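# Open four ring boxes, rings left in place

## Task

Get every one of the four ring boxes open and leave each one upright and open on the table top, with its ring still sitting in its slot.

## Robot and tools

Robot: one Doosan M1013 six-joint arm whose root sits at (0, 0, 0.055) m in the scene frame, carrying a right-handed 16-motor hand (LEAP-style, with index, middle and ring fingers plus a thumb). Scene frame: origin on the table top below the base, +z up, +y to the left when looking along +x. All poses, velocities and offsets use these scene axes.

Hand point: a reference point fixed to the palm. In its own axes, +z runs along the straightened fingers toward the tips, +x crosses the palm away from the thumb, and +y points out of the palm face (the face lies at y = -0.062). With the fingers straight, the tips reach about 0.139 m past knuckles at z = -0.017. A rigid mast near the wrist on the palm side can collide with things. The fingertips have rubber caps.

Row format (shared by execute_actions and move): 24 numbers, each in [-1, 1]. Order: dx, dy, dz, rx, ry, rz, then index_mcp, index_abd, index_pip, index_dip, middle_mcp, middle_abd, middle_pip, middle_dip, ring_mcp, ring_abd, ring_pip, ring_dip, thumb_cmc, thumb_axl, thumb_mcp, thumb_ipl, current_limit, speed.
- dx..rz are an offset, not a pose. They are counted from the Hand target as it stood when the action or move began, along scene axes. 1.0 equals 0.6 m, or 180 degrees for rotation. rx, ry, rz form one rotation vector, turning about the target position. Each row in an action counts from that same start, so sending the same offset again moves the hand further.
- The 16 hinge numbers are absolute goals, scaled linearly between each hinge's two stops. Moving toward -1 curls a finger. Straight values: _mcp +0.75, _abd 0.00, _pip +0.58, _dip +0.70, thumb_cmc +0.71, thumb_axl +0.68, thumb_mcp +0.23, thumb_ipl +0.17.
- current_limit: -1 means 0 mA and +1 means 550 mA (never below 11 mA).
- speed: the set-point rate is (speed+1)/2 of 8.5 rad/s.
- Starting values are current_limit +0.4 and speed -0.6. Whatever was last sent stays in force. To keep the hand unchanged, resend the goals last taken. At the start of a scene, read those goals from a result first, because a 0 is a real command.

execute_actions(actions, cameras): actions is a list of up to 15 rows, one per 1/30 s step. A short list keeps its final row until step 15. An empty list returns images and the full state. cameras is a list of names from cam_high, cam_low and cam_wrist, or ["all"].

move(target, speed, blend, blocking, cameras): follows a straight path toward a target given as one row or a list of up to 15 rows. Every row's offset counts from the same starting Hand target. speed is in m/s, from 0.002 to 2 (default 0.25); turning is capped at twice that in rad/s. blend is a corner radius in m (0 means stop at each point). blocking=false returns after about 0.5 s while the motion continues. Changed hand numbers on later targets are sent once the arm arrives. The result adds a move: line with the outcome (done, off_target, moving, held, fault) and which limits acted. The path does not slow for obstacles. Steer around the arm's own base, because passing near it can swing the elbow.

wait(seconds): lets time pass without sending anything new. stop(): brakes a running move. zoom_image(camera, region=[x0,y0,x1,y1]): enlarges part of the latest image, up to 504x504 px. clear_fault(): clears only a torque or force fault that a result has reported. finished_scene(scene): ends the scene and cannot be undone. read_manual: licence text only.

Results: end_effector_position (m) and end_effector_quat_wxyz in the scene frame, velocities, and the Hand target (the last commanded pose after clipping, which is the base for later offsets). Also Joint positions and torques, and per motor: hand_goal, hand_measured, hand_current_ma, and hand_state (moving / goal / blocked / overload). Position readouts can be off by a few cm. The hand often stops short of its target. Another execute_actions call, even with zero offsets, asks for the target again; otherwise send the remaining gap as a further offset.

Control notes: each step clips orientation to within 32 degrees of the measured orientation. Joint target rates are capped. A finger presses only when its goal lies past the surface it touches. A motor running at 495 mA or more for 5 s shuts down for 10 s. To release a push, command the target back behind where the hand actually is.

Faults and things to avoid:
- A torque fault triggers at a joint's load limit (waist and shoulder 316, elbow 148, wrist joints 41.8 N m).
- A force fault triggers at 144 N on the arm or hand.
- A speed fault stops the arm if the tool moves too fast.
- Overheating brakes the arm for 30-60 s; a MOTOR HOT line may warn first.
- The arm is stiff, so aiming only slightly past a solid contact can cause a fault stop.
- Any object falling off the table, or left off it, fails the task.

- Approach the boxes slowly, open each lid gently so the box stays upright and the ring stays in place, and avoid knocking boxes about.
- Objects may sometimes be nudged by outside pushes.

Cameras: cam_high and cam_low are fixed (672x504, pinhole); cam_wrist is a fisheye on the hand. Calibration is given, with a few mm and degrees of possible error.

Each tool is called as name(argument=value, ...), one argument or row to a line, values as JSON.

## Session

execute_actions(
  actions=[],
)

Scene clock: 0.00 s.
end_effector_position=(+0.8124, -0.1594, +0.3813) hand_goal=(+0.754, +0.000, +0.576, +0.696, +0.754, +0.000, +0.576, +0.696, +0.754, +0.000, +0.576, +0.696, +0.714, +0.678, +0.226, +0.168) hand_measured=(+0.754, +0.000, +0.576, +0.696, +0.754, +0.000, +0.576, +0.696, +0.754, +0.000, +0.576, +0.696, +0.714, +0.678, +0.226, +0.168) hand_current_ma=(+0, +0, +0, +0, +0, +0, +0, +0, +0, +0, +0, +0, +0, +0, +0, +0) hand_state=(goal, goal, goal, goal, goal, goal, goal, goal, goal, goal, goal, goal, goal, goal, goal, goal) hand_current_limit=0.40 hand_speed=-0.60 end_effector_quat_wxyz=(-0.033, -0.592, +0.805, +0.025)
Joint positions: [-0.246 0.649 1.056 -0.03 1.514 0.051]
Joint velocities: within noise
Joint torques (N m): no reading
Hand target: +0.8124, -0.1594, +0.3813; -0.033, -0.592, +0.805, +0.025
camera_calibration:
cam_wrist: T_world_to_cam=[[-0.33844, 0.93864, 0.06635, 0.43138], [0.73415, 0.21928, 0.64261, -0.84714], [0.58863, 0.2662, -0.76331, -0.02424]] pos_world=[0.78219, -0.2127, 0.49725]

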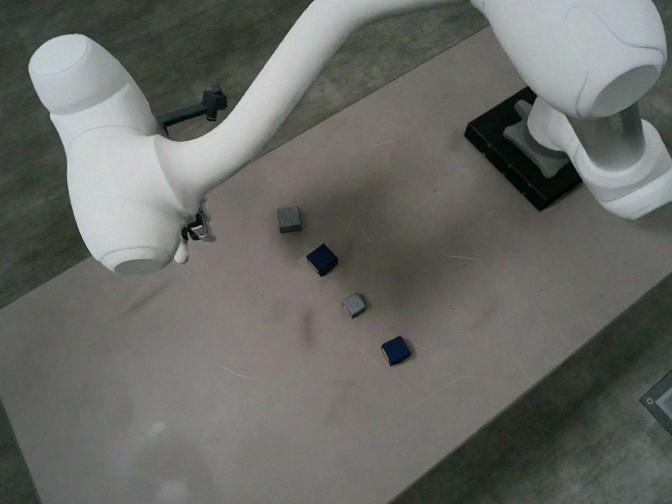

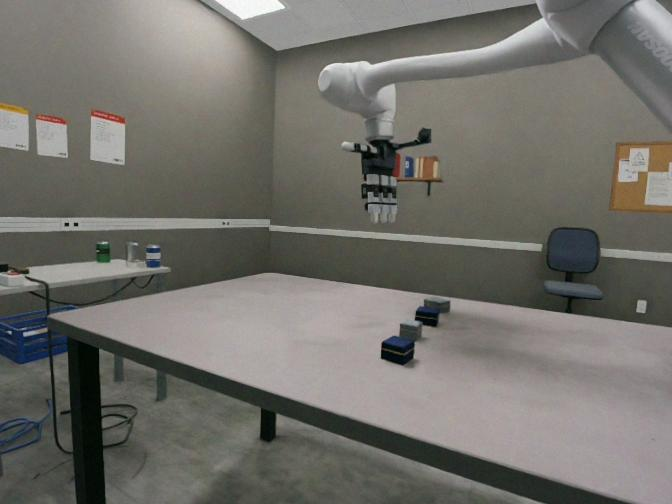

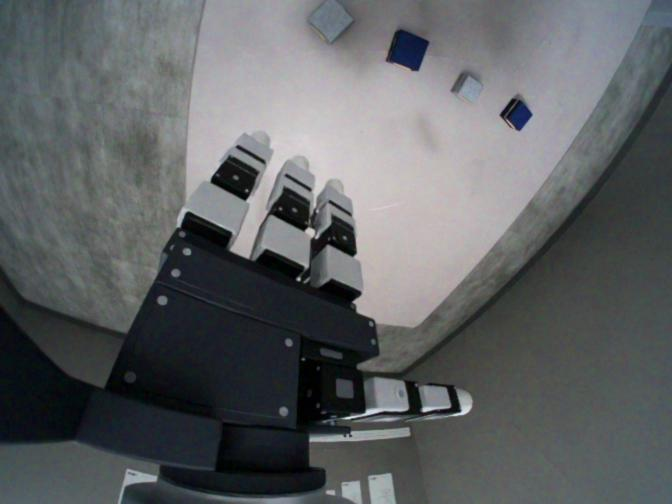

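zoom_image(
  camera="cam_high",
  region=[265, 195, 355, 285],
)

zoom_image(
  camera="cam_high",
  region=[330, 285, 420, 375],
)

zoom_image(
  camera="cam_low",
  region=[370, 285, 470, 375],
)

zoom_image(
  camera="cam_wrist",
  region=[300, 0, 440, 80],
)

zoom_image(
  camera="cam_wrist",
  region=[440, 60, 550, 140],
)

Scaled by 5.600.

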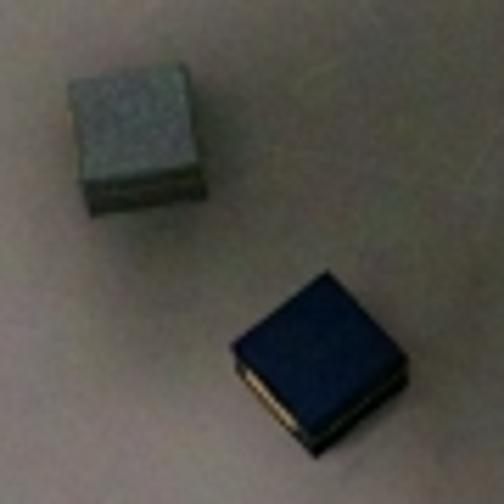

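Scaled by 5.600.

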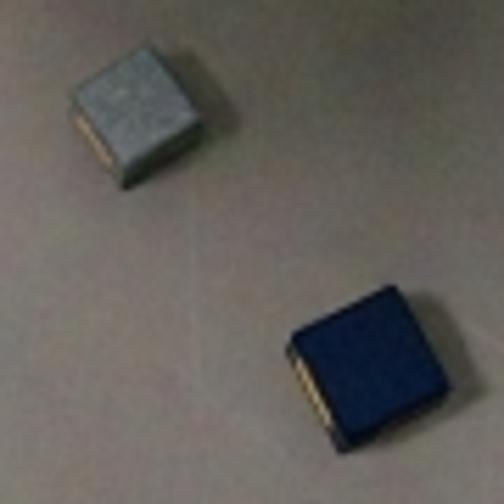

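Scaled by 5.040.

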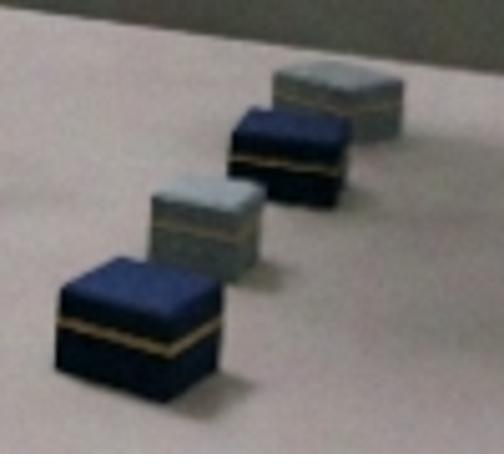

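Scaled by 3.600 from the camera's image (finer frame: 960x720).

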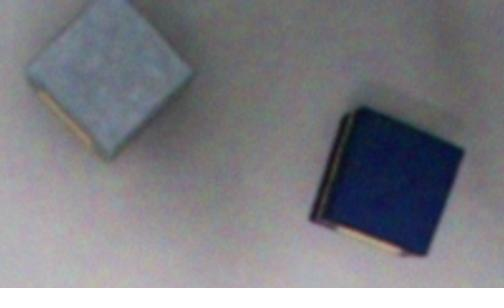

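Scaled by 4.582 from the camera's image (finer frame: 960x720).

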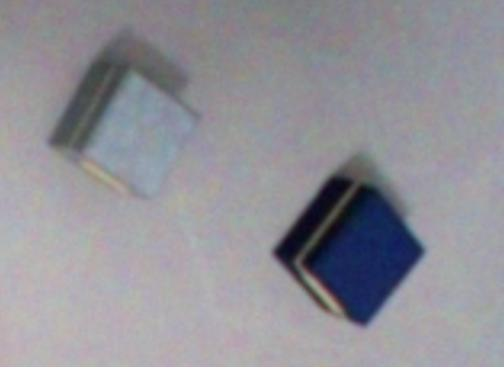

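move(
  target=[
    [-0.2212, -0.16, -0.3688, 0.0388, -0.0043, 0.9433, 0.7534, 0.083, 0.1387, 0.1884, 1.0, 0.0, 0.4307, -0.6087, 0.7534, -0.083, 0.1387, 0.1884, 0.714, 0.678, 0.226, 0.168, 0.4, -0.6],
    [-0.2212, -0.16, -0.4763, 0.0388, -0.0043, 0.9433, 0.7534, 0.083, 0.1387, 0.1884, 1.0, 0.0, 0.4307, -0.6087, 0.7534, -0.083, 0.1387, 0.1884, 0.714, 0.678, 0.226, 0.168, 0.4, -0.6],
  ],
  speed=[0.7, 0.2],
  blend=[0.01, 0],
  cameras=["cam_wrist"],
)

zoom_image(
  camera="cam_wrist",
  region=[240, 40, 430, 200],
)

Scene clock: 17.87 s.
end_effector_position=(+0.6797, -0.2553, +0.0956) hand_goal=(+0.754, +0.084, +0.138, +0.188, +1.000, +0.000, +0.430, -0.608, +0.754, -0.082, +0.138, +0.188, +0.714, +0.678, +0.226, +0.168) hand_measured=(+0.754, +0.080, +0.142, +0.192, +0.994, +0.000, +0.432, -0.604, +0.754, -0.078, +0.142, +0.190, +0.714, +0.678, +0.224, +0.168) hand_current_ma=(+0, -2, +4, +2, -6, +0, +2, +3, +0, +2, +4, +2, +0, +0, -3, +0) hand_state=(goal, goal, goal, goal, goal, goal, goal, goal, goal, goal, goal, goal, goal, goal, goal, goal) hand_current_limit=0.40 hand_speed=-0.60 end_effector_quat_wxyz=(-0.001, +0.854, +0.519, +0.000)
Joint positions: [-0.35 0.454 1.96 -0.014 0.727 -3.011]
Joint torques (N m): [-1.75 -67.33 -27.53 3.27 -0.59 0.4]
Hand target: +0.6797, -0.2554, +0.0955; -0.001, +0.854, +0.519, +0.000
Off the commanded pose: 0.000 m, 0 deg.
move: done
cam_wrist: T_world_to_cam=[[0.17338, -0.98418, 0.03654, -0.34051], [-0.70691, -0.09853, 0.70041, 0.34775], [-0.68573, -0.14727, -0.7128, 0.61711]] pos_world=[0.72804, -0.20997, 0.20875]

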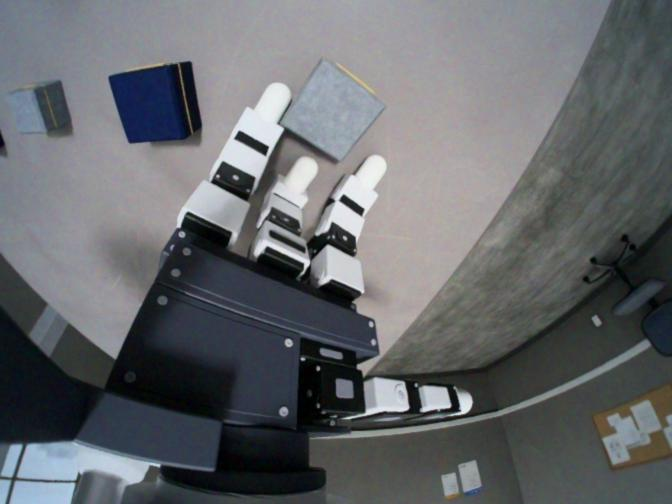

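Scaled by 2.653 from the camera's image (finer frame: 960x720).

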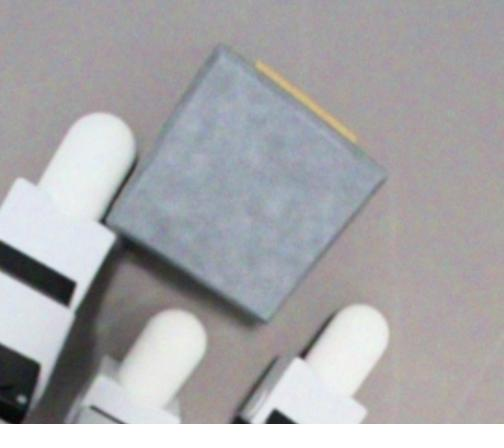

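move(
  target=[
    [0.0112, 0.0188, 0, 0, 0, 0.0144, 0.7534, 0.083, 0.1387, 0.1884, 1.0, 0.0, 0.4307, -0.6087, 0.7534, -0.083, 0.1387, 0.1884, 0.714, 0.678, 0.226, 0.168, 0.78, -0.85],
    [0.0112, 0.0188, 0, 0, 0, 0.0144, 0.7534, -0.36, 0.1387, 0.1884, 1.0, 0.0, 0.4307, -0.6087, 0.7534, 0.36, 0.1387, 0.1884, 0.714, 0.678, 0.226, 0.168, 0.78, -0.85],
  ],
  speed=0.1,
  cameras=["cam_wrist"],
)

zoom_image(
  camera="cam_wrist",
  region=[240, 40, 430, 200],
)

Scene clock: 21.97 s.
end_effector_position=(+0.6864, -0.2441, +0.0955) hand_goal=(+0.754, -0.360, +0.138, +0.188, +1.000, +0.000, +0.430, -0.608, +0.754, +0.360, +0.138, +0.188, +0.714, +0.678, +0.226, +0.168) hand_measured=(+0.754, -0.110, +0.138, +0.190, +0.994, +0.000, +0.432, -0.604, +0.758, +0.138, +0.138, +0.188, +0.714, +0.678, +0.224, +0.168) hand_current_ma=(+0, +490, +0, +1, -6, +0, +2, +3, +3, -489, +0, +0, +0, +0, -3, +0) hand_state=(goal, blocked, goal, goal, goal, goal, goal, goal, goal, blocked, goal, goal, goal, goal, goal, goal) hand_current_limit=0.78 hand_speed=-0.85 end_effector_quat_wxyz=(-0.001, +0.843, +0.539, +0.000)
Joint positions: [-0.336 0.456 1.956 -0.014 0.728 -3.042]
Joint torques (N m): [-1.51 -67.84 -27.91 3.2 -0.48 0.38]
Hand target: +0.6864, -0.2441, +0.0955; -0.001, +0.843, +0.539, +0.000
Off the commanded pose: 0.000 m, 0 deg.
move: done
cam_wrist: T_world_to_cam=[[0.21767, -0.97534, 0.03655, -0.35884], [-0.70171, -0.13036, 0.70043, 0.34228], [-0.67839, -0.17811, -0.71278, 0.61081]] pos_world=[0.73266, -0.19657, 0.20875]

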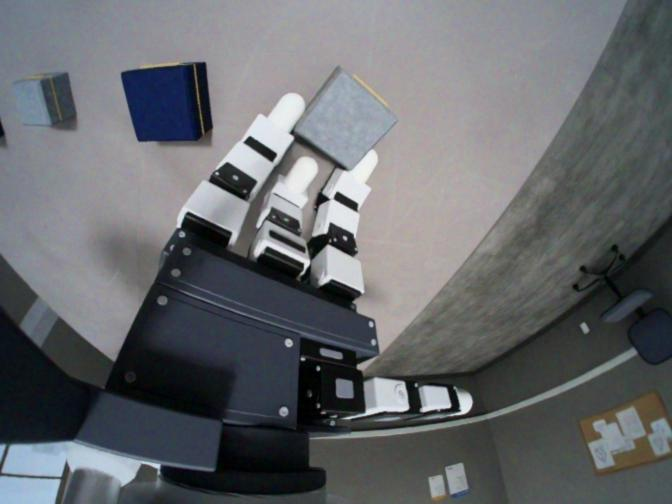

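Scaled by 2.653 from the camera's image (finer frame: 960x720).

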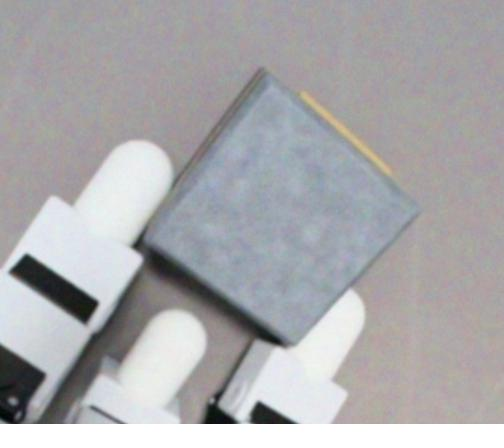

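move(
  target=[
    [0, 0, 0, 0, 0, 0, 0.7534, -0.36, 0.1387, 0.1884, 0.8356, 0.0, 0.308, -0.4725, 0.7534, 0.36, 0.1387, 0.1884, 0.714, 0.678, 0.226, 0.168, 0.78, -0.85],
    [0, 0, 0, 0, 0, 0, 0.7534, -0.36, 0.1387, 0.1884, 0.8699, 0.0, 0.1124, -0.4232, 0.7534, 0.36, 0.1387, 0.1884, 0.714, 0.678, 0.226, 0.168, 0.78, -0.85],
    [0, 0, 0, 0, 0, 0, 0.7534, -0.36, 0.1387, 0.1884, 0.8384, 0.0, 0.1182, -0.5261, 0.7534, 0.36, 0.1387, 0.1884, 0.714, 0.678, 0.226, 0.168, 0.78, -0.85],
    [0, 0, 0, 0, 0, 0, 0.7534, -0.36, 0.1387, 0.1884, 0.7493, 0.0, 0.2146, -0.6725, 0.7534, 0.36, 0.1387, 0.1884, 0.714, 0.678, 0.226, 0.168, 0.78, -0.85],
    [0, 0, 0, 0, 0, 0, 0.7534, -0.36, 0.1387, 0.1884, 0.82, 0.0, -0.073, -0.5043, 0.7534, 0.36, 0.1387, 0.1884, 0.714, 0.678, 0.226, 0.168, 0.78, -0.85],
    [0, 0, 0, 0, 0, 0, 0.7534, -0.36, 0.1387, 0.1884, 0.815, 0.0, -0.2044, -0.3913, 0.7534, 0.36, 0.1387, 0.1884, 0.714, 0.678, 0.226, 0.168, 0.78, -0.85],
    [0, 0, 0, 0, 0, 0, 0.7534, -0.36, 0.1387, 0.1884, 0.81, 0.0, -0.3343, -0.2826, 0.7534, 0.36, 0.1387, 0.1884, 0.714, 0.678, 0.226, 0.168, 0.78, -0.85],
  ],
  speed=0.1,
  cameras=["cam_wrist", "cam_low"],
)

zoom_image(
  camera="cam_wrist",
  region=[240, 40, 430, 200],
)

zoom_image(
  camera="cam_low",
  region=[410, 270, 480, 330],
)

Scene clock: 28.20 s.
end_effector_position=(+0.6864, -0.2441, +0.0955) hand_goal=(+0.754, -0.360, +0.138, +0.188, +0.810, +0.000, -0.334, -0.282, +0.754, +0.360, +0.138, +0.188, +0.714, +0.678, +0.226, +0.168) hand_measured=(+0.742, -0.110, +0.122, +0.184, +0.816, +0.000, -0.326, -0.284, +0.748, +0.144, +0.120, +0.182, +0.714, +0.678, +0.224, +0.168) hand_current_ma=(-19, +490, -23, -4, +7, +0, +11, -1, -5, -489, -27, -6, +0, +0, -3, +0) hand_state=(goal, blocked, goal, goal, goal, goal, goal, goal, goal, blocked, goal, goal, goal, goal, goal, goal) hand_current_limit=0.78 hand_speed=-0.85 end_effector_quat_wxyz=(-0.001, +0.843, +0.539, +0.000)
Joint positions: [-0.336 0.456 1.956 -0.014 0.728 -3.042]
Joint torques (N m): [-1.42 -68.18 -27.43 3.26 -0.44 0.43]
Hand target: +0.6864, -0.2441, +0.0955; -0.001, +0.843, +0.539, +0.000
Off the commanded pose: 0.000 m, 0 deg.
move: done
cam_wrist: T_world_to_cam=[[0.21767, -0.97534, 0.03655, -0.35884], [-0.70171, -0.13036, 0.70043, 0.34228], [-0.67839, -0.17811, -0.71278, 0.61081]] pos_world=[0.73266, -0.19657, 0.20875]
Images, in order (width x height): cam_low 672x504, cam_wrist 672x504.

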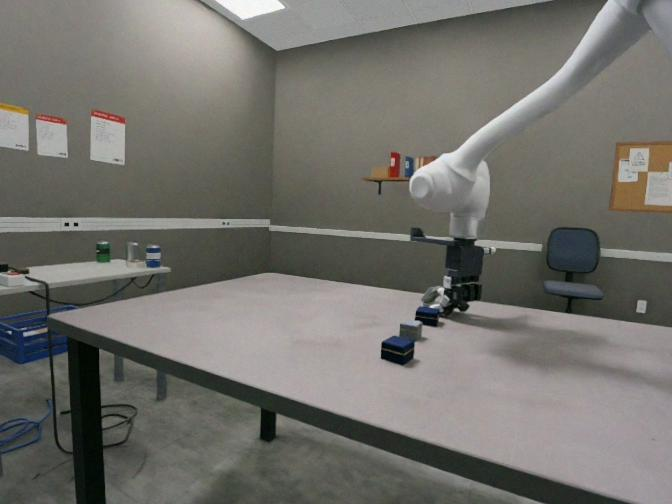

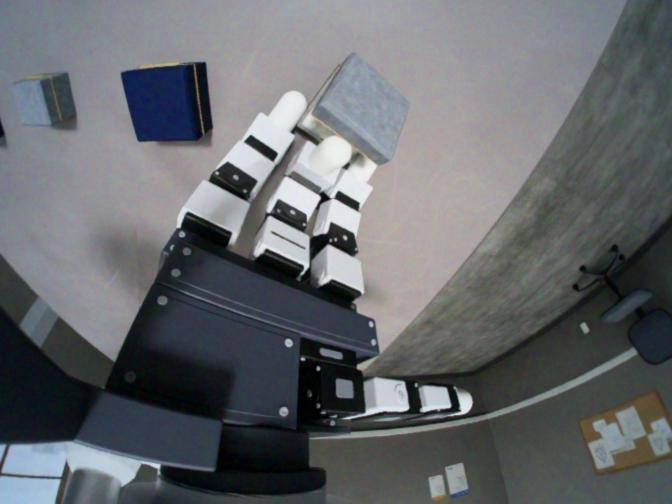

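Scaled by 2.653 from the camera's image (finer frame: 960x720).

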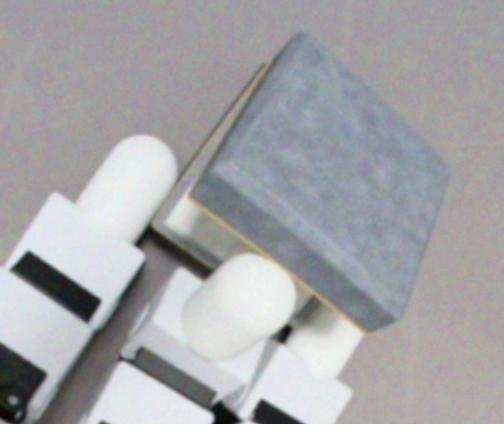

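Scaled by 7.200.

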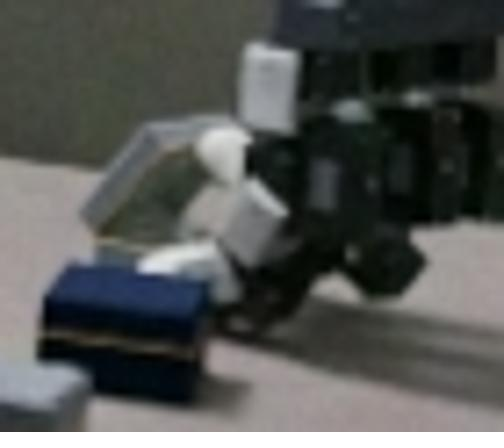

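move(
  target=[
    [0, 0, 0, 0, 0, 0, 0.7534, -0.36, 0.1387, 0.1884, 0.8082, 0.0, -0.3285, -0.1159, 0.7534, 0.36, 0.1387, 0.1884, 0.714, 0.678, 0.226, 0.168, 0.78, -0.85],
    [0, 0, 0, 0, 0, 0, 0.7534, -0.36, 0.1387, 0.1884, 0.7644, 0.0, -0.4599, 0.1188, 0.7534, 0.36, 0.1387, 0.1884, 0.714, 0.678, 0.226, 0.168, 0.78, -0.85],
    [0, 0, 0, 0, 0, 0, 0.7534, -0.36, 0.1387, 0.1884, 0.6781, 0.0, -0.473, 0.2522, 0.7534, 0.36, 0.1387, 0.1884, 0.714, 0.678, 0.226, 0.168, 0.78, -0.85],
    [0, 0, 0, 0, 0, 0, 0.7534, -0.36, 0.1387, 0.1884, 0.6164, 0.0, -0.5022, 0.4188, 0.7534, 0.36, 0.1387, 0.1884, 0.714, 0.678, 0.226, 0.168, 0.78, -0.85],
    [0, 0, 0, 0, 0, 0, 0.7534, -0.36, 0.1387, 0.1884, 0.5219, 0.0, -0.4832, 0.587, 0.7534, 0.36, 0.1387, 0.1884, 0.714, 0.678, 0.226, 0.168, 0.78, -0.85],
  ],
  speed=0.1,
  cameras=["cam_wrist", "cam_low"],
)

zoom_image(
  camera="cam_wrist",
  region=[240, 20, 450, 200],
)

zoom_image(
  camera="cam_wrist",
  region=[105, 45, 225, 155],
)

zoom_image(
  camera="cam_low",
  region=[410, 270, 480, 330],
)

Scene clock: 34.87 s.
end_effector_position=(+0.6864, -0.2441, +0.0955) hand_goal=(+0.754, -0.360, +0.138, +0.188, +0.522, +0.000, -0.484, +0.588, +0.754, +0.360, +0.138, +0.188, +0.714, +0.678, +0.226, +0.168) hand_measured=(+0.744, -0.110, +0.122, +0.184, +0.532, +0.000, -0.484, +0.586, +0.752, +0.144, +0.120, +0.182, +0.714, +0.678, +0.224, +0.168) hand_current_ma=(-15, +489, -23, -5, +12, +0, +0, -2, -2, -489, -27, -6, +0, +0, -3, +0) hand_state=(goal, blocked, goal, goal, goal, goal, goal, goal, goal, blocked, goal, goal, goal, goal, goal, goal) hand_current_limit=0.78 hand_speed=-0.85 end_effector_quat_wxyz=(-0.001, +0.843, +0.539, +0.000)
Joint positions: [-0.336 0.456 1.956 -0.014 0.728 -3.042]
Joint torques (N m): [-1.52 -67.58 -27.47 3.22 -0.52 0.3]
Hand target: +0.6864, -0.2441, +0.0955; -0.001, +0.843, +0.539, +0.000
Off the commanded pose: 0.000 m, 0 deg.
move: done
cam_wrist: T_world_to_cam=[[0.21767, -0.97534, 0.03655, -0.35884], [-0.70171, -0.13036, 0.70043, 0.34228], [-0.67839, -0.17811, -0.71278, 0.61081]] pos_world=[0.73266, -0.19657, 0.20875]
Images, in order (width x height): cam_low 672x504, cam_wrist 672x504.

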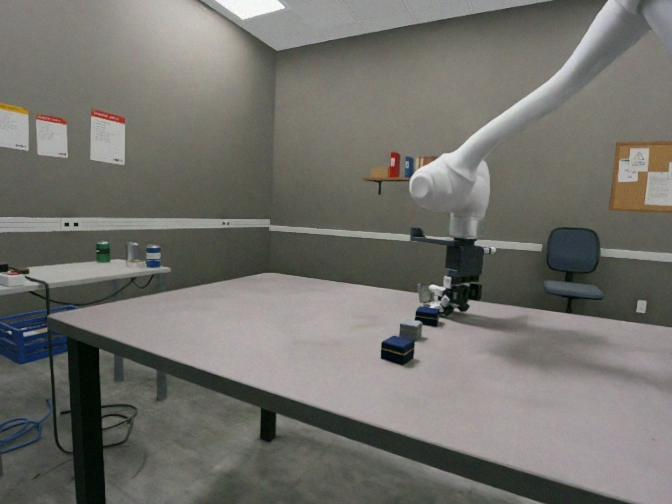

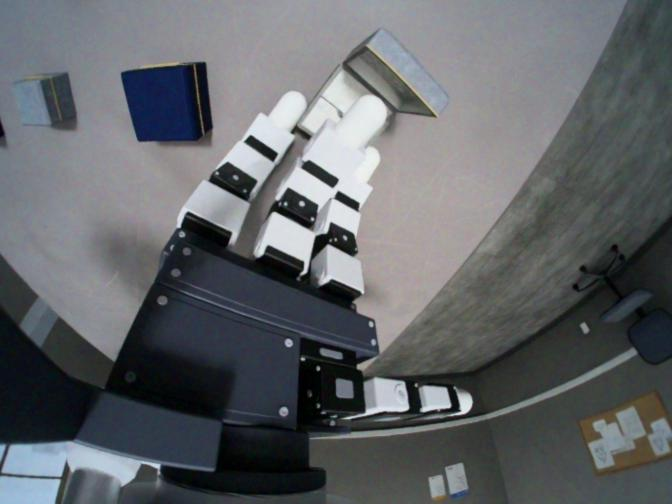

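Scaled by 2.400 from the camera's image (finer frame: 960x720).

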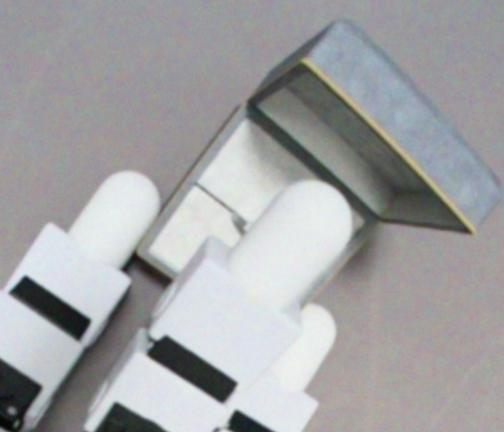

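Scaled by 4.200 from the camera's image (finer frame: 960x720).

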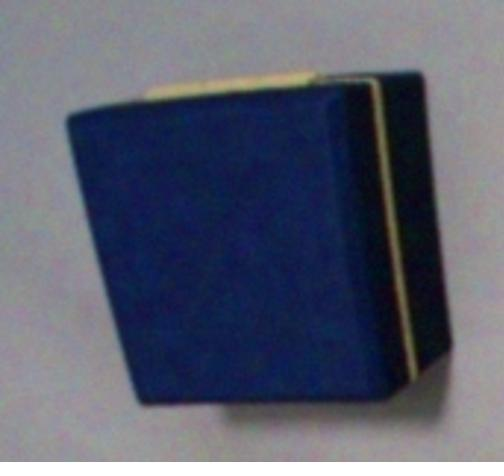

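Scaled by 7.200.

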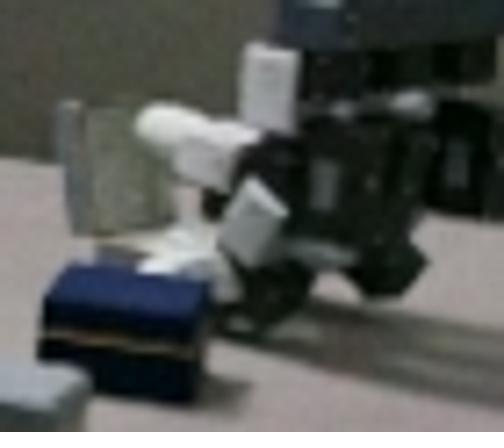

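move(
  target=[
    [0, 0, 0, 0, 0, 0, 0.7534, 0.083, 0.1387, 0.1884, 0.5219, 0.0, -0.4832, 0.587, 0.7534, -0.083, 0.1387, 0.1884, 0.714, 0.678, 0.226, 0.168, 0.4, -0.8],
    [0, 0, 0.14, 0, 0, 0, 0.7534, 0.083, 0.1387, 0.1884, 0.5219, 0.0, -0.4832, 0.587, 0.7534, -0.083, 0.1387, 0.1884, 0.714, 0.678, 0.226, 0.168, 0.4, -0.8],
    [0.0092, 0.2385, 0.1158, 0, 0, 0.165, 0.7534, 0.083, 0.1387, 0.1884, 1.0, 0.0, 0.4307, -0.6087, 0.7534, -0.083, 0.1387, 0.1884, 0.714, 0.678, 0.226, 0.168, 0.4, -0.5],
    [0.0092, 0.2385, 0, 0, 0, 0.165, 0.7534, 0.083, 0.1387, 0.1884, 1.0, 0.0, 0.4307, -0.6087, 0.7534, -0.083, 0.1387, 0.1884, 0.714, 0.678, 0.226, 0.168, 0.4, -0.5],
  ],
  speed=[0.1, 0.25, 0.4, 0.2],
  blend=[0, 0.03, 0, 0],
  cameras=["cam_wrist"],
)

zoom_image(
  camera="cam_wrist",
  region=[240, 40, 430, 200],
)

Scene clock: 43.10 s.
end_effector_position=(+0.6919, -0.1010, +0.0956) hand_goal=(+0.754, +0.084, +0.138, +0.188, +1.000, +0.000, +0.430, -0.608, +0.754, -0.082, +0.138, +0.188, +0.714, +0.678, +0.226, +0.168) hand_measured=(+0.752, +0.080, +0.136, +0.186, +0.996, +0.000, +0.428, -0.604, +0.752, -0.078, +0.136, +0.186, +0.714, +0.678, +0.224, +0.168) hand_current_ma=(-2, -3, -1, -2, -5, +0, -2, +2, -1, +2, -1, -2, +0, +0, -3, +0) hand_state=(goal, goal, goal, goal, goal, goal, goal, goal, goal, goal, goal, goal, goal, goal, goal, goal) hand_current_limit=0.40 hand_speed=-0.50 end_effector_quat_wxyz=(-0.001, +0.676, +0.737, +0.000)
Joint positions: [-0.184 0.417 2.026 -0.015 0.699 -3.407]
Joint torques (N m): [-1.62 -64.83 -26.7 3.12 -0.4 0.33]
Hand target: +0.6919, -0.1010, +0.0955; -0.001, +0.676, +0.737, +0.000
Off the commanded pose: 0.000 m, 0 deg.
move: done
cam_wrist: T_world_to_cam=[[0.67232, -0.73935, 0.03662, -0.51119], [-0.54496, -0.46086, 0.70044, 0.22299], [-0.501, -0.49088, -0.71277, 0.48574]] pos_world=[0.70856, -0.03675, 0.20875]

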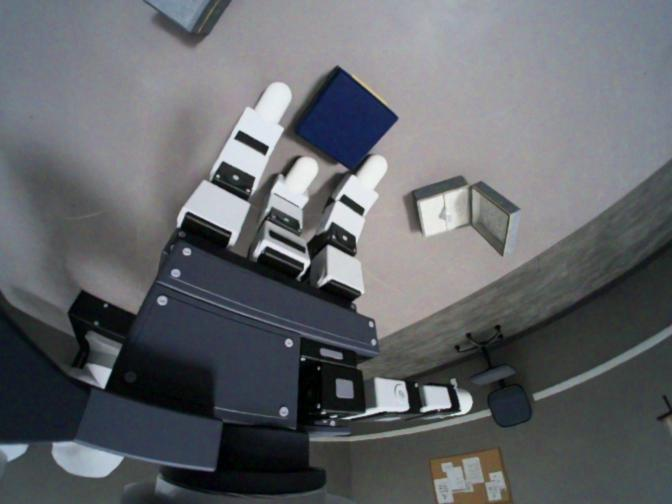

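Scaled by 2.653 from the camera's image (finer frame: 960x720).

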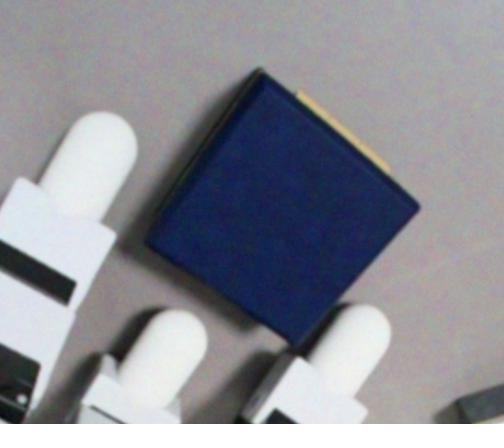

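move(
  target=[
    [0, 0, 0, 0, 0, 0, 0.7534, -0.36, 0.1387, 0.1884, 1.0, 0.0, 0.4307, -0.6087, 0.7534, 0.36, 0.1387, 0.1884, 0.714, 0.678, 0.226, 0.168, 0.78, -0.85],
    [0, 0, 0, 0, 0, 0, 0.7534, -0.36, 0.1387, 0.1884, 0.8356, 0.0, 0.308, -0.4725, 0.7534, 0.36, 0.1387, 0.1884, 0.714, 0.678, 0.226, 0.168, 0.78, -0.85],
    [0, 0, 0, 0, 0, 0, 0.7534, -0.36, 0.1387, 0.1884, 0.8699, 0.0, 0.1124, -0.4232, 0.7534, 0.36, 0.1387, 0.1884, 0.714, 0.678, 0.226, 0.168, 0.78, -0.85],
    [0, 0, 0, 0, 0, 0, 0.7534, -0.36, 0.1387, 0.1884, 0.8384, 0.0, 0.1182, -0.5261, 0.7534, 0.36, 0.1387, 0.1884, 0.714, 0.678, 0.226, 0.168, 0.78, -0.85],
    [0, 0, 0, 0, 0, 0, 0.7534, -0.36, 0.1387, 0.1884, 0.7493, 0.0, 0.2146, -0.6725, 0.7534, 0.36, 0.1387, 0.1884, 0.714, 0.678, 0.226, 0.168, 0.78, -0.85],
    [0, 0, 0, 0, 0, 0, 0.7534, -0.36, 0.1387, 0.1884, 0.82, 0.0, -0.073, -0.5043, 0.7534, 0.36, 0.1387, 0.1884, 0.714, 0.678, 0.226, 0.168, 0.78, -0.85],
    [0, 0, 0, 0, 0, 0, 0.7534, -0.36, 0.1387, 0.1884, 0.815, 0.0, -0.2044, -0.3913, 0.7534, 0.36, 0.1387, 0.1884, 0.714, 0.678, 0.226, 0.168, 0.78, -0.85],
    [0, 0, 0, 0, 0, 0, 0.7534, -0.36, 0.1387, 0.1884, 0.81, 0.0, -0.3343, -0.2826, 0.7534, 0.36, 0.1387, 0.1884, 0.714, 0.678, 0.226, 0.168, 0.78, -0.85],
  ],
  speed=0.1,
  cameras=["cam_wrist"],
)

zoom_image(
  camera="cam_wrist",
  region=[240, 40, 430, 200],
)

Scene clock: 50.73 s.
end_effector_position=(+0.6919, -0.1010, +0.0955) hand_goal=(+0.754, -0.360, +0.138, +0.188, +0.810, +0.000, -0.334, -0.282, +0.754, +0.360, +0.138, +0.188, +0.714, +0.678, +0.226, +0.168) hand_measured=(+0.744, -0.114, +0.120, +0.182, +0.816, +0.000, -0.326, -0.284, +0.748, +0.142, +0.120, +0.182, +0.714, +0.678, +0.224, +0.168) hand_current_ma=(-15, +489, -27, -7, +6, +0, +10, -1, -8, -489, -28, -6, +0, +0, -3, +0) hand_state=(goal, blocked, goal, goal, goal, goal, goal, goal, goal, blocked, goal, goal, goal, goal, goal, goal) hand_current_limit=0.78 hand_speed=-0.85 end_effector_quat_wxyz=(-0.001, +0.676, +0.737, +0.000)
Joint positions: [-0.184 0.417 2.026 -0.015 0.699 -3.407]
Joint torques (N m): [-1.43 -63.11 -26.7 3.23 -0.5 0.37]
Hand target: +0.6919, -0.1010, +0.0955; -0.001, +0.676, +0.737, +0.000
Off the commanded pose: 0.000 m, 0 deg.
move: done
cam_wrist: T_world_to_cam=[[0.67232, -0.73936, 0.03651, -0.51117], [-0.54494, -0.46094, 0.70041, 0.22297], [-0.50103, -0.4908, -0.7128, 0.48577]] pos_world=[0.70856, -0.03675, 0.20875]

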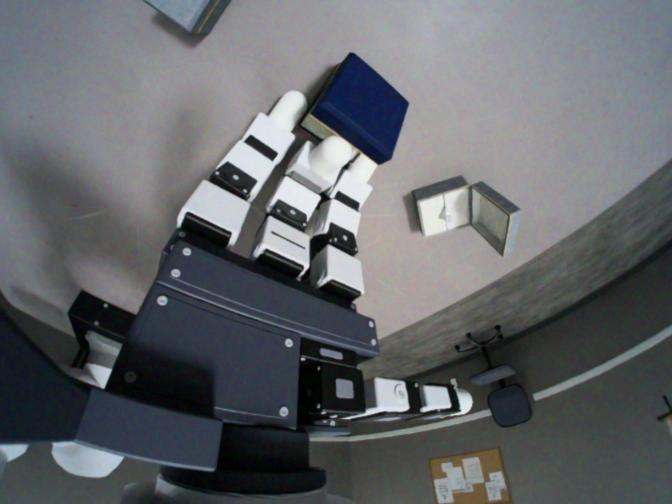

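Scaled by 2.653 from the camera's image (finer frame: 960x720).

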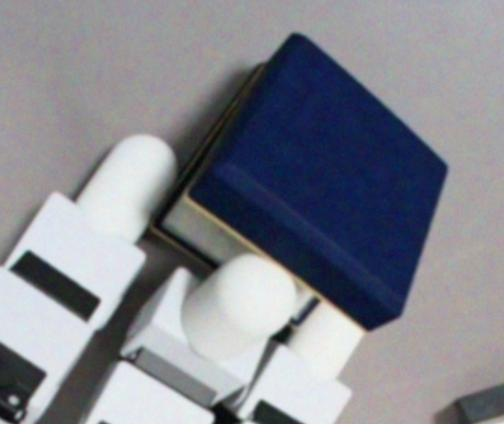

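move(
  target=[
    [0, 0, 0, 0, 0, 0, 0.7534, -0.36, 0.1387, 0.1884, 0.8082, 0.0, -0.3285, -0.1159, 0.7534, 0.36, 0.1387, 0.1884, 0.714, 0.678, 0.226, 0.168, 0.78, -0.85],
    [0, 0, 0, 0, 0, 0, 0.7534, -0.36, 0.1387, 0.1884, 0.7644, 0.0, -0.4599, 0.1188, 0.7534, 0.36, 0.1387, 0.1884, 0.714, 0.678, 0.226, 0.168, 0.78, -0.85],
    [0, 0, 0, 0, 0, 0, 0.7534, -0.36, 0.1387, 0.1884, 0.6781, 0.0, -0.473, 0.2522, 0.7534, 0.36, 0.1387, 0.1884, 0.714, 0.678, 0.226, 0.168, 0.78, -0.85],
    [0, 0, 0, 0, 0, 0, 0.7534, -0.36, 0.1387, 0.1884, 0.6164, 0.0, -0.5022, 0.4188, 0.7534, 0.36, 0.1387, 0.1884, 0.714, 0.678, 0.226, 0.168, 0.78, -0.85],
    [0, 0, 0, 0, 0, 0, 0.7534, -0.36, 0.1387, 0.1884, 0.5219, 0.0, -0.4832, 0.587, 0.7534, 0.36, 0.1387, 0.1884, 0.714, 0.678, 0.226, 0.168, 0.78, -0.85],
  ],
  speed=0.1,
  cameras=["cam_wrist"],
)

zoom_image(
  camera="cam_wrist",
  region=[240, 20, 450, 200],
)

Scene clock: 54.50 s.
end_effector_position=(+0.6919, -0.1010, +0.0955) hand_goal=(+0.754, -0.360, +0.138, +0.188, +0.522, +0.000, -0.484, +0.588, +0.754, +0.360, +0.138, +0.188, +0.714, +0.678, +0.226, +0.168) hand_measured=(+0.744, -0.114, +0.120, +0.182, +0.532, +0.000, -0.484, +0.586, +0.750, +0.142, +0.120, +0.182, +0.714, +0.678, +0.224, +0.168) hand_current_ma=(-12, +490, -27, -7, +12, +0, +0, -2, -5, -489, -28, -6, +0, +0, -3, +0) hand_state=(goal, blocked, goal, goal, goal, goal, goal, goal, goal, blocked, goal, goal, goal, goal, goal, goal) hand_current_limit=0.78 hand_speed=-0.85 end_effector_quat_wxyz=(-0.001, +0.676, +0.737, +0.000)
Joint positions: [-0.184 0.417 2.026 -0.015 0.699 -3.407]
Joint torques (N m): [-1.42 -63.08 -26.72 3.13 -0.5 0.39]
Hand target: +0.6919, -0.1010, +0.0955; -0.001, +0.676, +0.737, +0.000
Off the commanded pose: 0.000 m, 0 deg.
move: done
cam_wrist: T_world_to_cam=[[0.67232, -0.73936, 0.03651, -0.51117], [-0.54494, -0.46094, 0.70041, 0.22297], [-0.50103, -0.4908, -0.7128, 0.48577]] pos_world=[0.70856, -0.03675, 0.20875]

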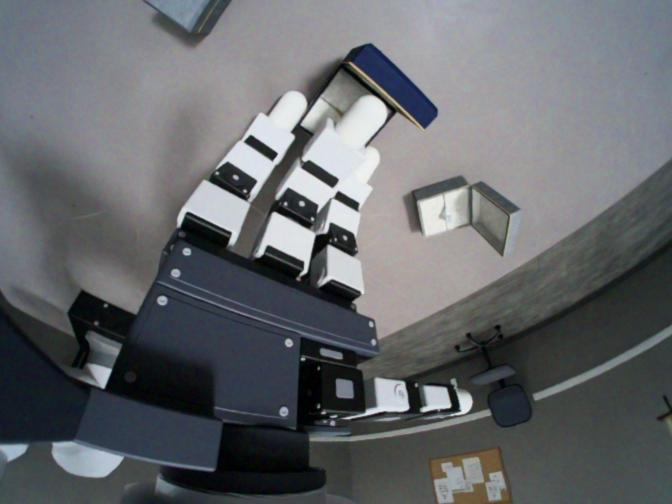

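Scaled by 2.400 from the camera's image (finer frame: 960x720).

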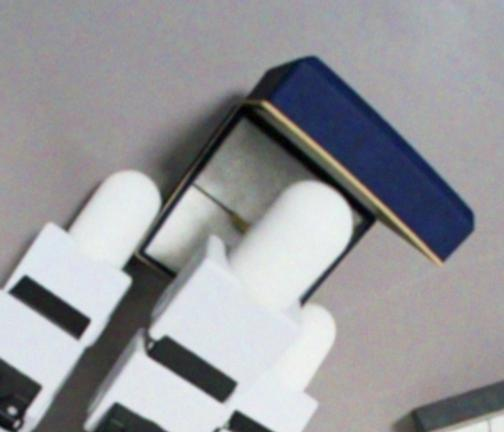

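move(
  target=[0, 0, 0, 0, 0, 0, 0.7534, -0.36, 0.1387, 0.1884, 0.4233, 0.0, -0.3825, 0.6493, 0.7534, 0.36, 0.1387, 0.1884, 0.714, 0.678, 0.226, 0.168, 0.78, -0.85],
  speed=0.1,
  cameras=["cam_wrist", "cam_low"],
)

zoom_image(
  camera="cam_wrist",
  region=[240, 20, 450, 200],
)

zoom_image(
  camera="cam_low",
  region=[400, 270, 480, 340],
)

Scene clock: 56.73 s.
end_effector_position=(+0.6919, -0.1010, +0.0955) hand_goal=(+0.754, -0.360, +0.138, +0.188, +0.424, +0.000, -0.382, +0.650, +0.754, +0.360, +0.138, +0.188, +0.714, +0.678, +0.226, +0.168) hand_measured=(+0.744, -0.114, +0.120, +0.182, +0.436, +0.000, -0.382, +0.648, +0.750, +0.142, +0.120, +0.182, +0.714, +0.678, +0.224, +0.168) hand_current_ma=(-12, +489, -27, -7, +16, +0, +0, -2, -5, -489, -28, -6, +0, +0, -3, +0) hand_state=(goal, blocked, goal, goal, goal, goal, goal, goal, goal, blocked, goal, goal, goal, goal, goal, goal) hand_current_limit=0.78 hand_speed=-0.85 end_effector_quat_wxyz=(-0.001, +0.676, +0.737, +0.000)
Joint positions: [-0.184 0.417 2.026 -0.015 0.699 -3.407]
Joint torques (N m): [-1.49 -62.58 -26.61 3.09 -0.54 0.33]
Hand target: +0.6919, -0.1010, +0.0955; -0.001, +0.676, +0.737, +0.000
Off the commanded pose: 0.000 m, 0 deg.
move: done
cam_wrist: T_world_to_cam=[[0.67236, -0.73932, 0.03657, -0.51121], [-0.54492, -0.46092, 0.70045, 0.22295], [-0.501, -0.49088, -0.71277, 0.48574]] pos_world=[0.70856, -0.03675, 0.20875]
Images, in order (width x height): cam_low 672x504, cam_wrist 672x504.

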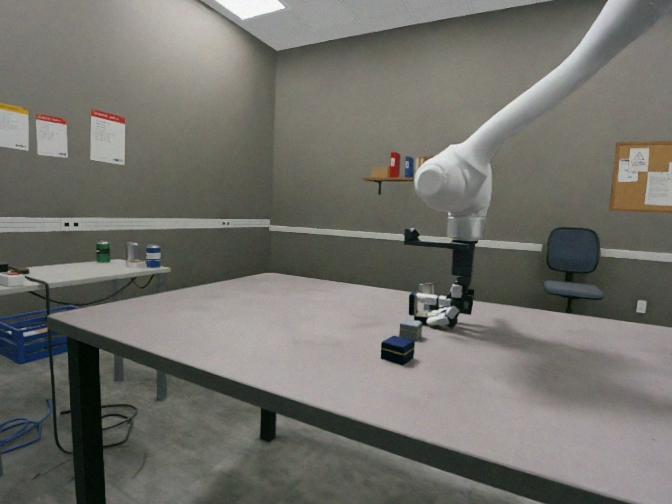

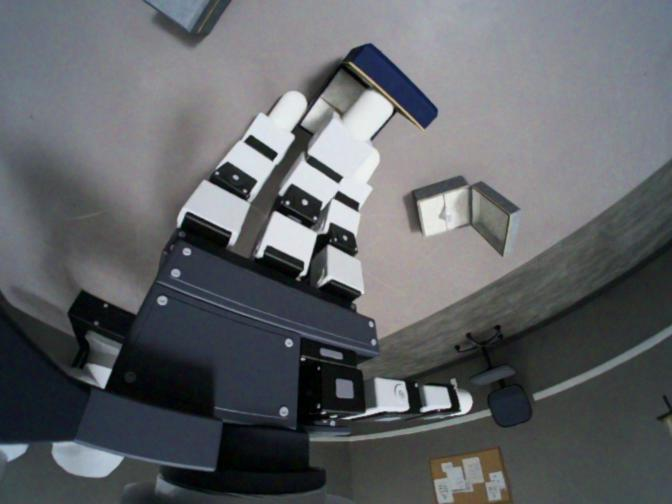

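Scaled by 2.400 from the camera's image (finer frame: 960x720).

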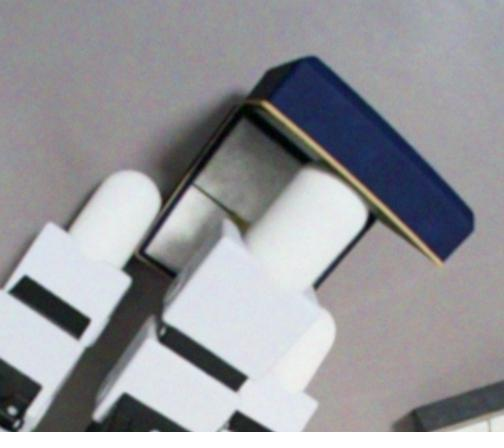

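Scaled by 6.300.

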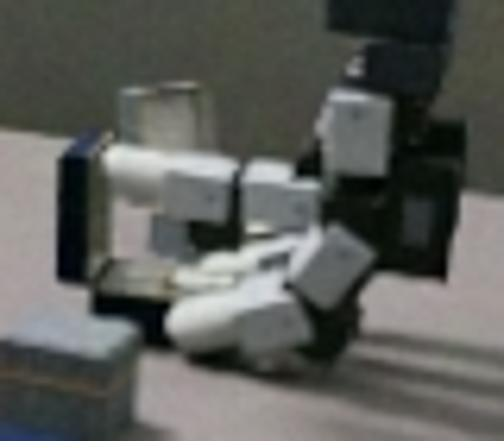

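move(
  target=[
    [0, 0, 0, 0, 0, 0, 0.7534, 0.083, 0.1387, 0.1884, 0.5219, 0.0, -0.4832, 0.587, 0.7534, -0.083, 0.1387, 0.1884, 0.714, 0.678, 0.226, 0.168, 0.4, -0.8],
    [0, 0, 0.15, 0, 0, 0, 0.7534, 0.083, 0.1387, 0.1884, 0.5219, 0.0, -0.4832, 0.587, 0.7534, -0.083, 0.1387, 0.1884, 0.714, 0.678, 0.226, 0.168, 0.4, -0.6],
  ],
  speed=0.25,
  cameras=["cam_wrist"],
)

zoom_image(
  camera="cam_wrist",
  region=[150, 0, 270, 90],
)

zoom_image(
  camera="cam_wrist",
  region=[300, 30, 520, 260],
)

Scene clock: 60.20 s.
end_effector_position=(+0.6919, -0.1010, +0.1855) hand_goal=(+0.754, +0.084, +0.138, +0.188, +0.522, +0.000, -0.484, +0.588, +0.754, -0.082, +0.138, +0.188, +0.714, +0.678, +0.226, +0.168) hand_measured=(+0.752, +0.080, +0.136, +0.186, +0.526, +0.000, -0.476, +0.592, +0.752, -0.078, +0.136, +0.186, +0.714, +0.678, +0.224, +0.168) hand_current_ma=(-2, -3, -1, -2, +3, +0, +8, +3, -2, +2, -1, -2, +0, +0, -3, +0) hand_state=(goal, goal, goal, goal, goal, goal, goal, goal, goal, goal, goal, goal, goal, goal, goal, goal) hand_current_limit=0.40 hand_speed=-0.60 end_effector_quat_wxyz=(-0.001, +0.676, +0.737, +0.000)
Joint positions: [-0.182 0.303 1.974 -0.013 0.865 -3.409]
Joint torques (N m): [-1.69 -57.24 -31.54 3.62 -0.54 0.33]
Hand target: +0.6919, -0.1010, +0.1855; -0.001, +0.676, +0.737, +0.000
Off the commanded pose: 0.000 m, 0 deg.
move: done
cam_wrist: T_world_to_cam=[[0.67232, -0.73936, 0.03651, -0.51446], [-0.54494, -0.46094, 0.70041, 0.15994], [-0.50103, -0.4908, -0.7128, 0.54992]] pos_world=[0.70856, -0.03675, 0.29875]

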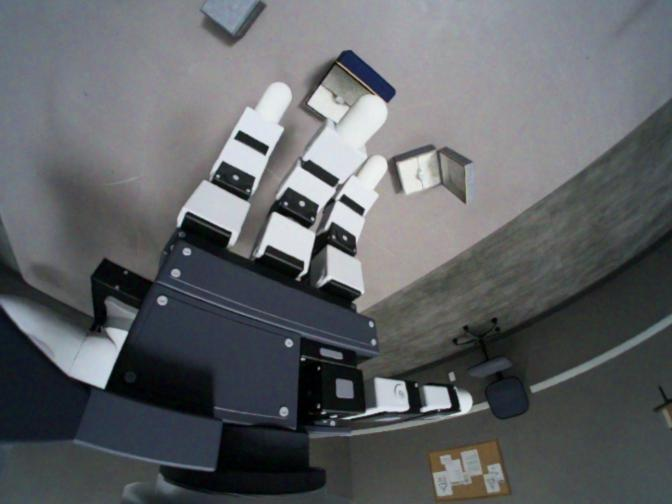

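Scaled by 4.200 from the camera's image (finer frame: 960x720).

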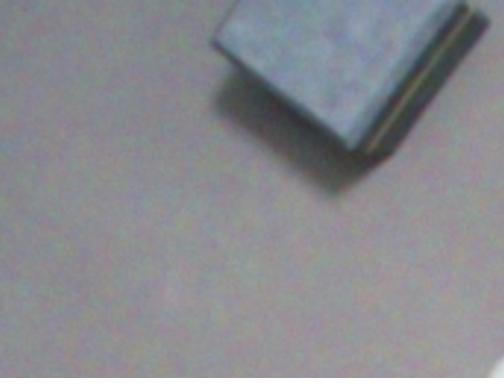

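Scaled by 2.191 from the camera's image (finer frame: 960x720).

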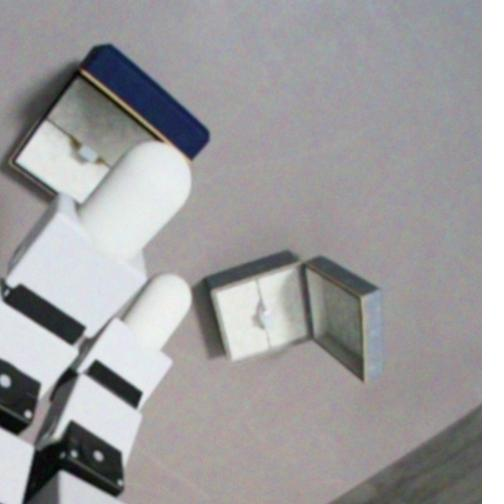

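move(
  target=[
    [0.0097, 0.2372, -0.0342, 0, 0, -0.0414, 0.7534, 0.083, 0.1387, 0.1884, 1.0, 0.0, 0.4307, -0.6087, 0.7534, -0.083, 0.1387, 0.1884, 0.714, 0.678, 0.226, 0.168, 0.4, -0.5],
    [0.0097, 0.2372, -0.1525, 0, 0, -0.0414, 0.7534, 0.083, 0.1387, 0.1884, 1.0, 0.0, 0.4307, -0.6087, 0.7534, -0.083, 0.1387, 0.1884, 0.714, 0.678, 0.226, 0.168, 0.4, -0.5],
  ],
  speed=[0.35, 0.2],
  blend=[0.02, 0],
  cameras=["cam_wrist"],
)

zoom_image(
  camera="cam_wrist",
  region=[240, 40, 430, 200],
)

Scene clock: 69.20 s.
end_effector_position=(+0.6977, +0.0414, +0.0941) hand_goal=(+0.754, +0.084, +0.138, +0.188, +1.000, +0.000, +0.430, -0.608, +0.754, -0.082, +0.138, +0.188, +0.714, +0.678, +0.226, +0.168) hand_measured=(+0.752, +0.080, +0.136, +0.186, +0.996, +0.000, +0.428, -0.604, +0.752, -0.080, +0.136, +0.186, +0.714, +0.678, +0.224, +0.168) hand_current_ma=(-2, -2, -1, -2, -5, +0, -2, +2, -1, +1, -1, -2, +0, +0, -3, +0) hand_state=(goal, goal, goal, goal, goal, goal, goal, goal, goal, goal, goal, goal, goal, goal, goal, goal) hand_current_limit=0.40 hand_speed=-0.50 end_effector_quat_wxyz=(-0.001, +0.723, +0.691, +0.000)
Joint positions: [0.067 0.429 2.014 -0.015 0.701 -3.027]
Joint torques (N m): [-1.69 -63.22 -26.78 3.17 -0.42 0.35]
Hand target: +0.6978, +0.0413, +0.0940; -0.001, +0.723, +0.691, +0.000
Off the commanded pose: 0.000 m, 0 deg.
move: done
cam_wrist: T_world_to_cam=[[0.57082, -0.82026, 0.03662, -0.33565], [-0.60011, -0.38635, 0.70043, 0.32825], [-0.56038, -0.42179, -0.71279, 0.59608]] pos_world=[0.72262, 0.10292, 0.20725]

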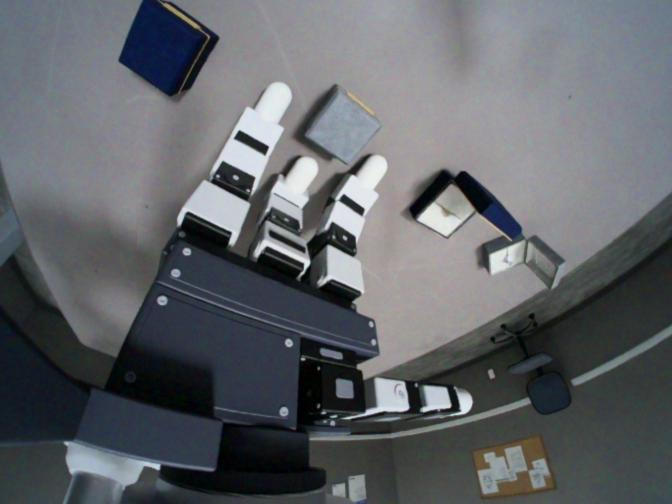

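Scaled by 2.653 from the camera's image (finer frame: 960x720).

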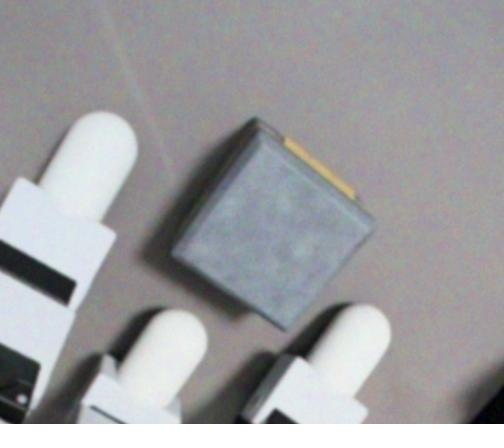

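move(
  target=[
    [0.0022, -0.0028, 0, 0, 0, 0.004, 0.7534, 0.083, 0.1387, 0.1884, 1.0, 0.0, 0.4307, -0.6087, 0.7534, -0.083, 0.1387, 0.1884, 0.714, 0.678, 0.226, 0.168, 0.78, -0.85],
    [0.0022, -0.0028, 0, 0, 0, 0.004, 0.7534, -0.48, 0.1387, 0.1884, 1.0, 0.0, 0.4307, -0.6087, 0.7534, 0.48, 0.1387, 0.1884, 0.714, 0.678, 0.226, 0.168, 0.78, -0.85],
  ],
  speed=0.1,
  cameras=["cam_wrist"],
)

zoom_image(
  camera="cam_wrist",
  region=[240, 40, 430, 200],
)

Scene clock: 72.33 s.
end_effector_position=(+0.6991, +0.0396, +0.0940) hand_goal=(+0.754, -0.480, +0.138, +0.188, +1.000, +0.000, +0.430, -0.608, +0.754, +0.480, +0.138, +0.188, +0.714, +0.678, +0.226, +0.168) hand_measured=(+0.754, -0.224, +0.130, +0.184, +0.996, +0.000, +0.428, -0.604, +0.756, +0.250, +0.130, +0.184, +0.714, +0.678, +0.224, +0.168) hand_current_ma=(+0, +489, -8, -4, -5, +0, -2, +2, +1, -489, -9, -4, +0, +0, -3, +0) hand_state=(goal, blocked, goal, goal, goal, goal, goal, goal, goal, blocked, goal, goal, goal, goal, goal, goal) hand_current_limit=0.78 hand_speed=-0.85 end_effector_quat_wxyz=(-0.001, +0.718, +0.696, +0.000)
Joint positions: [0.062 0.43 2.012 -0.015 0.702 -3.044]
Joint torques (N m): [-1.71 -64.11 -27.21 3.12 -0.53 0.4]
Hand target: +0.6991, +0.0396, +0.0940; -0.001, +0.718, +0.696, +0.000
Off the commanded pose: 0.000 m, 0 deg.
move: done
cam_wrist: T_world_to_cam=[[0.58096, -0.81311, 0.03656, -0.34516], [-0.59524, -0.3938, 0.70044, 0.32522], [-0.55513, -0.42869, -0.71278, 0.59265]] pos_world=[0.72311, 0.10148, 0.20725]

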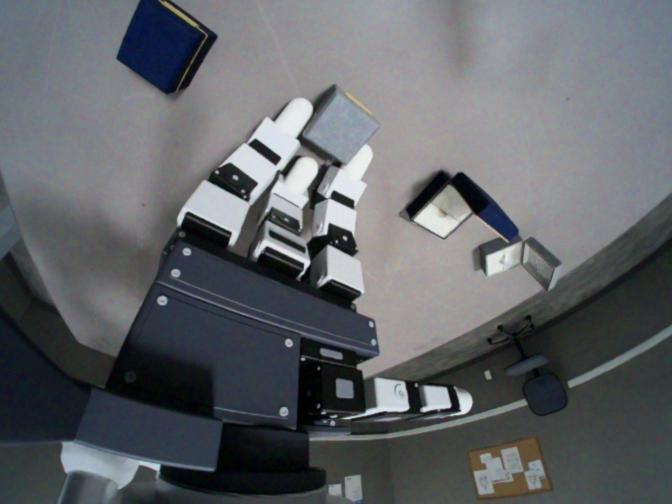

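Scaled by 2.653 from the camera's image (finer frame: 960x720).

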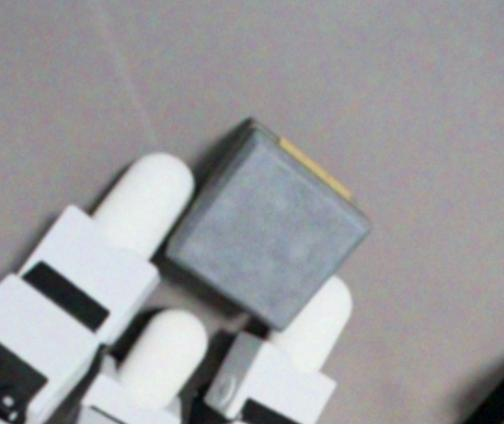

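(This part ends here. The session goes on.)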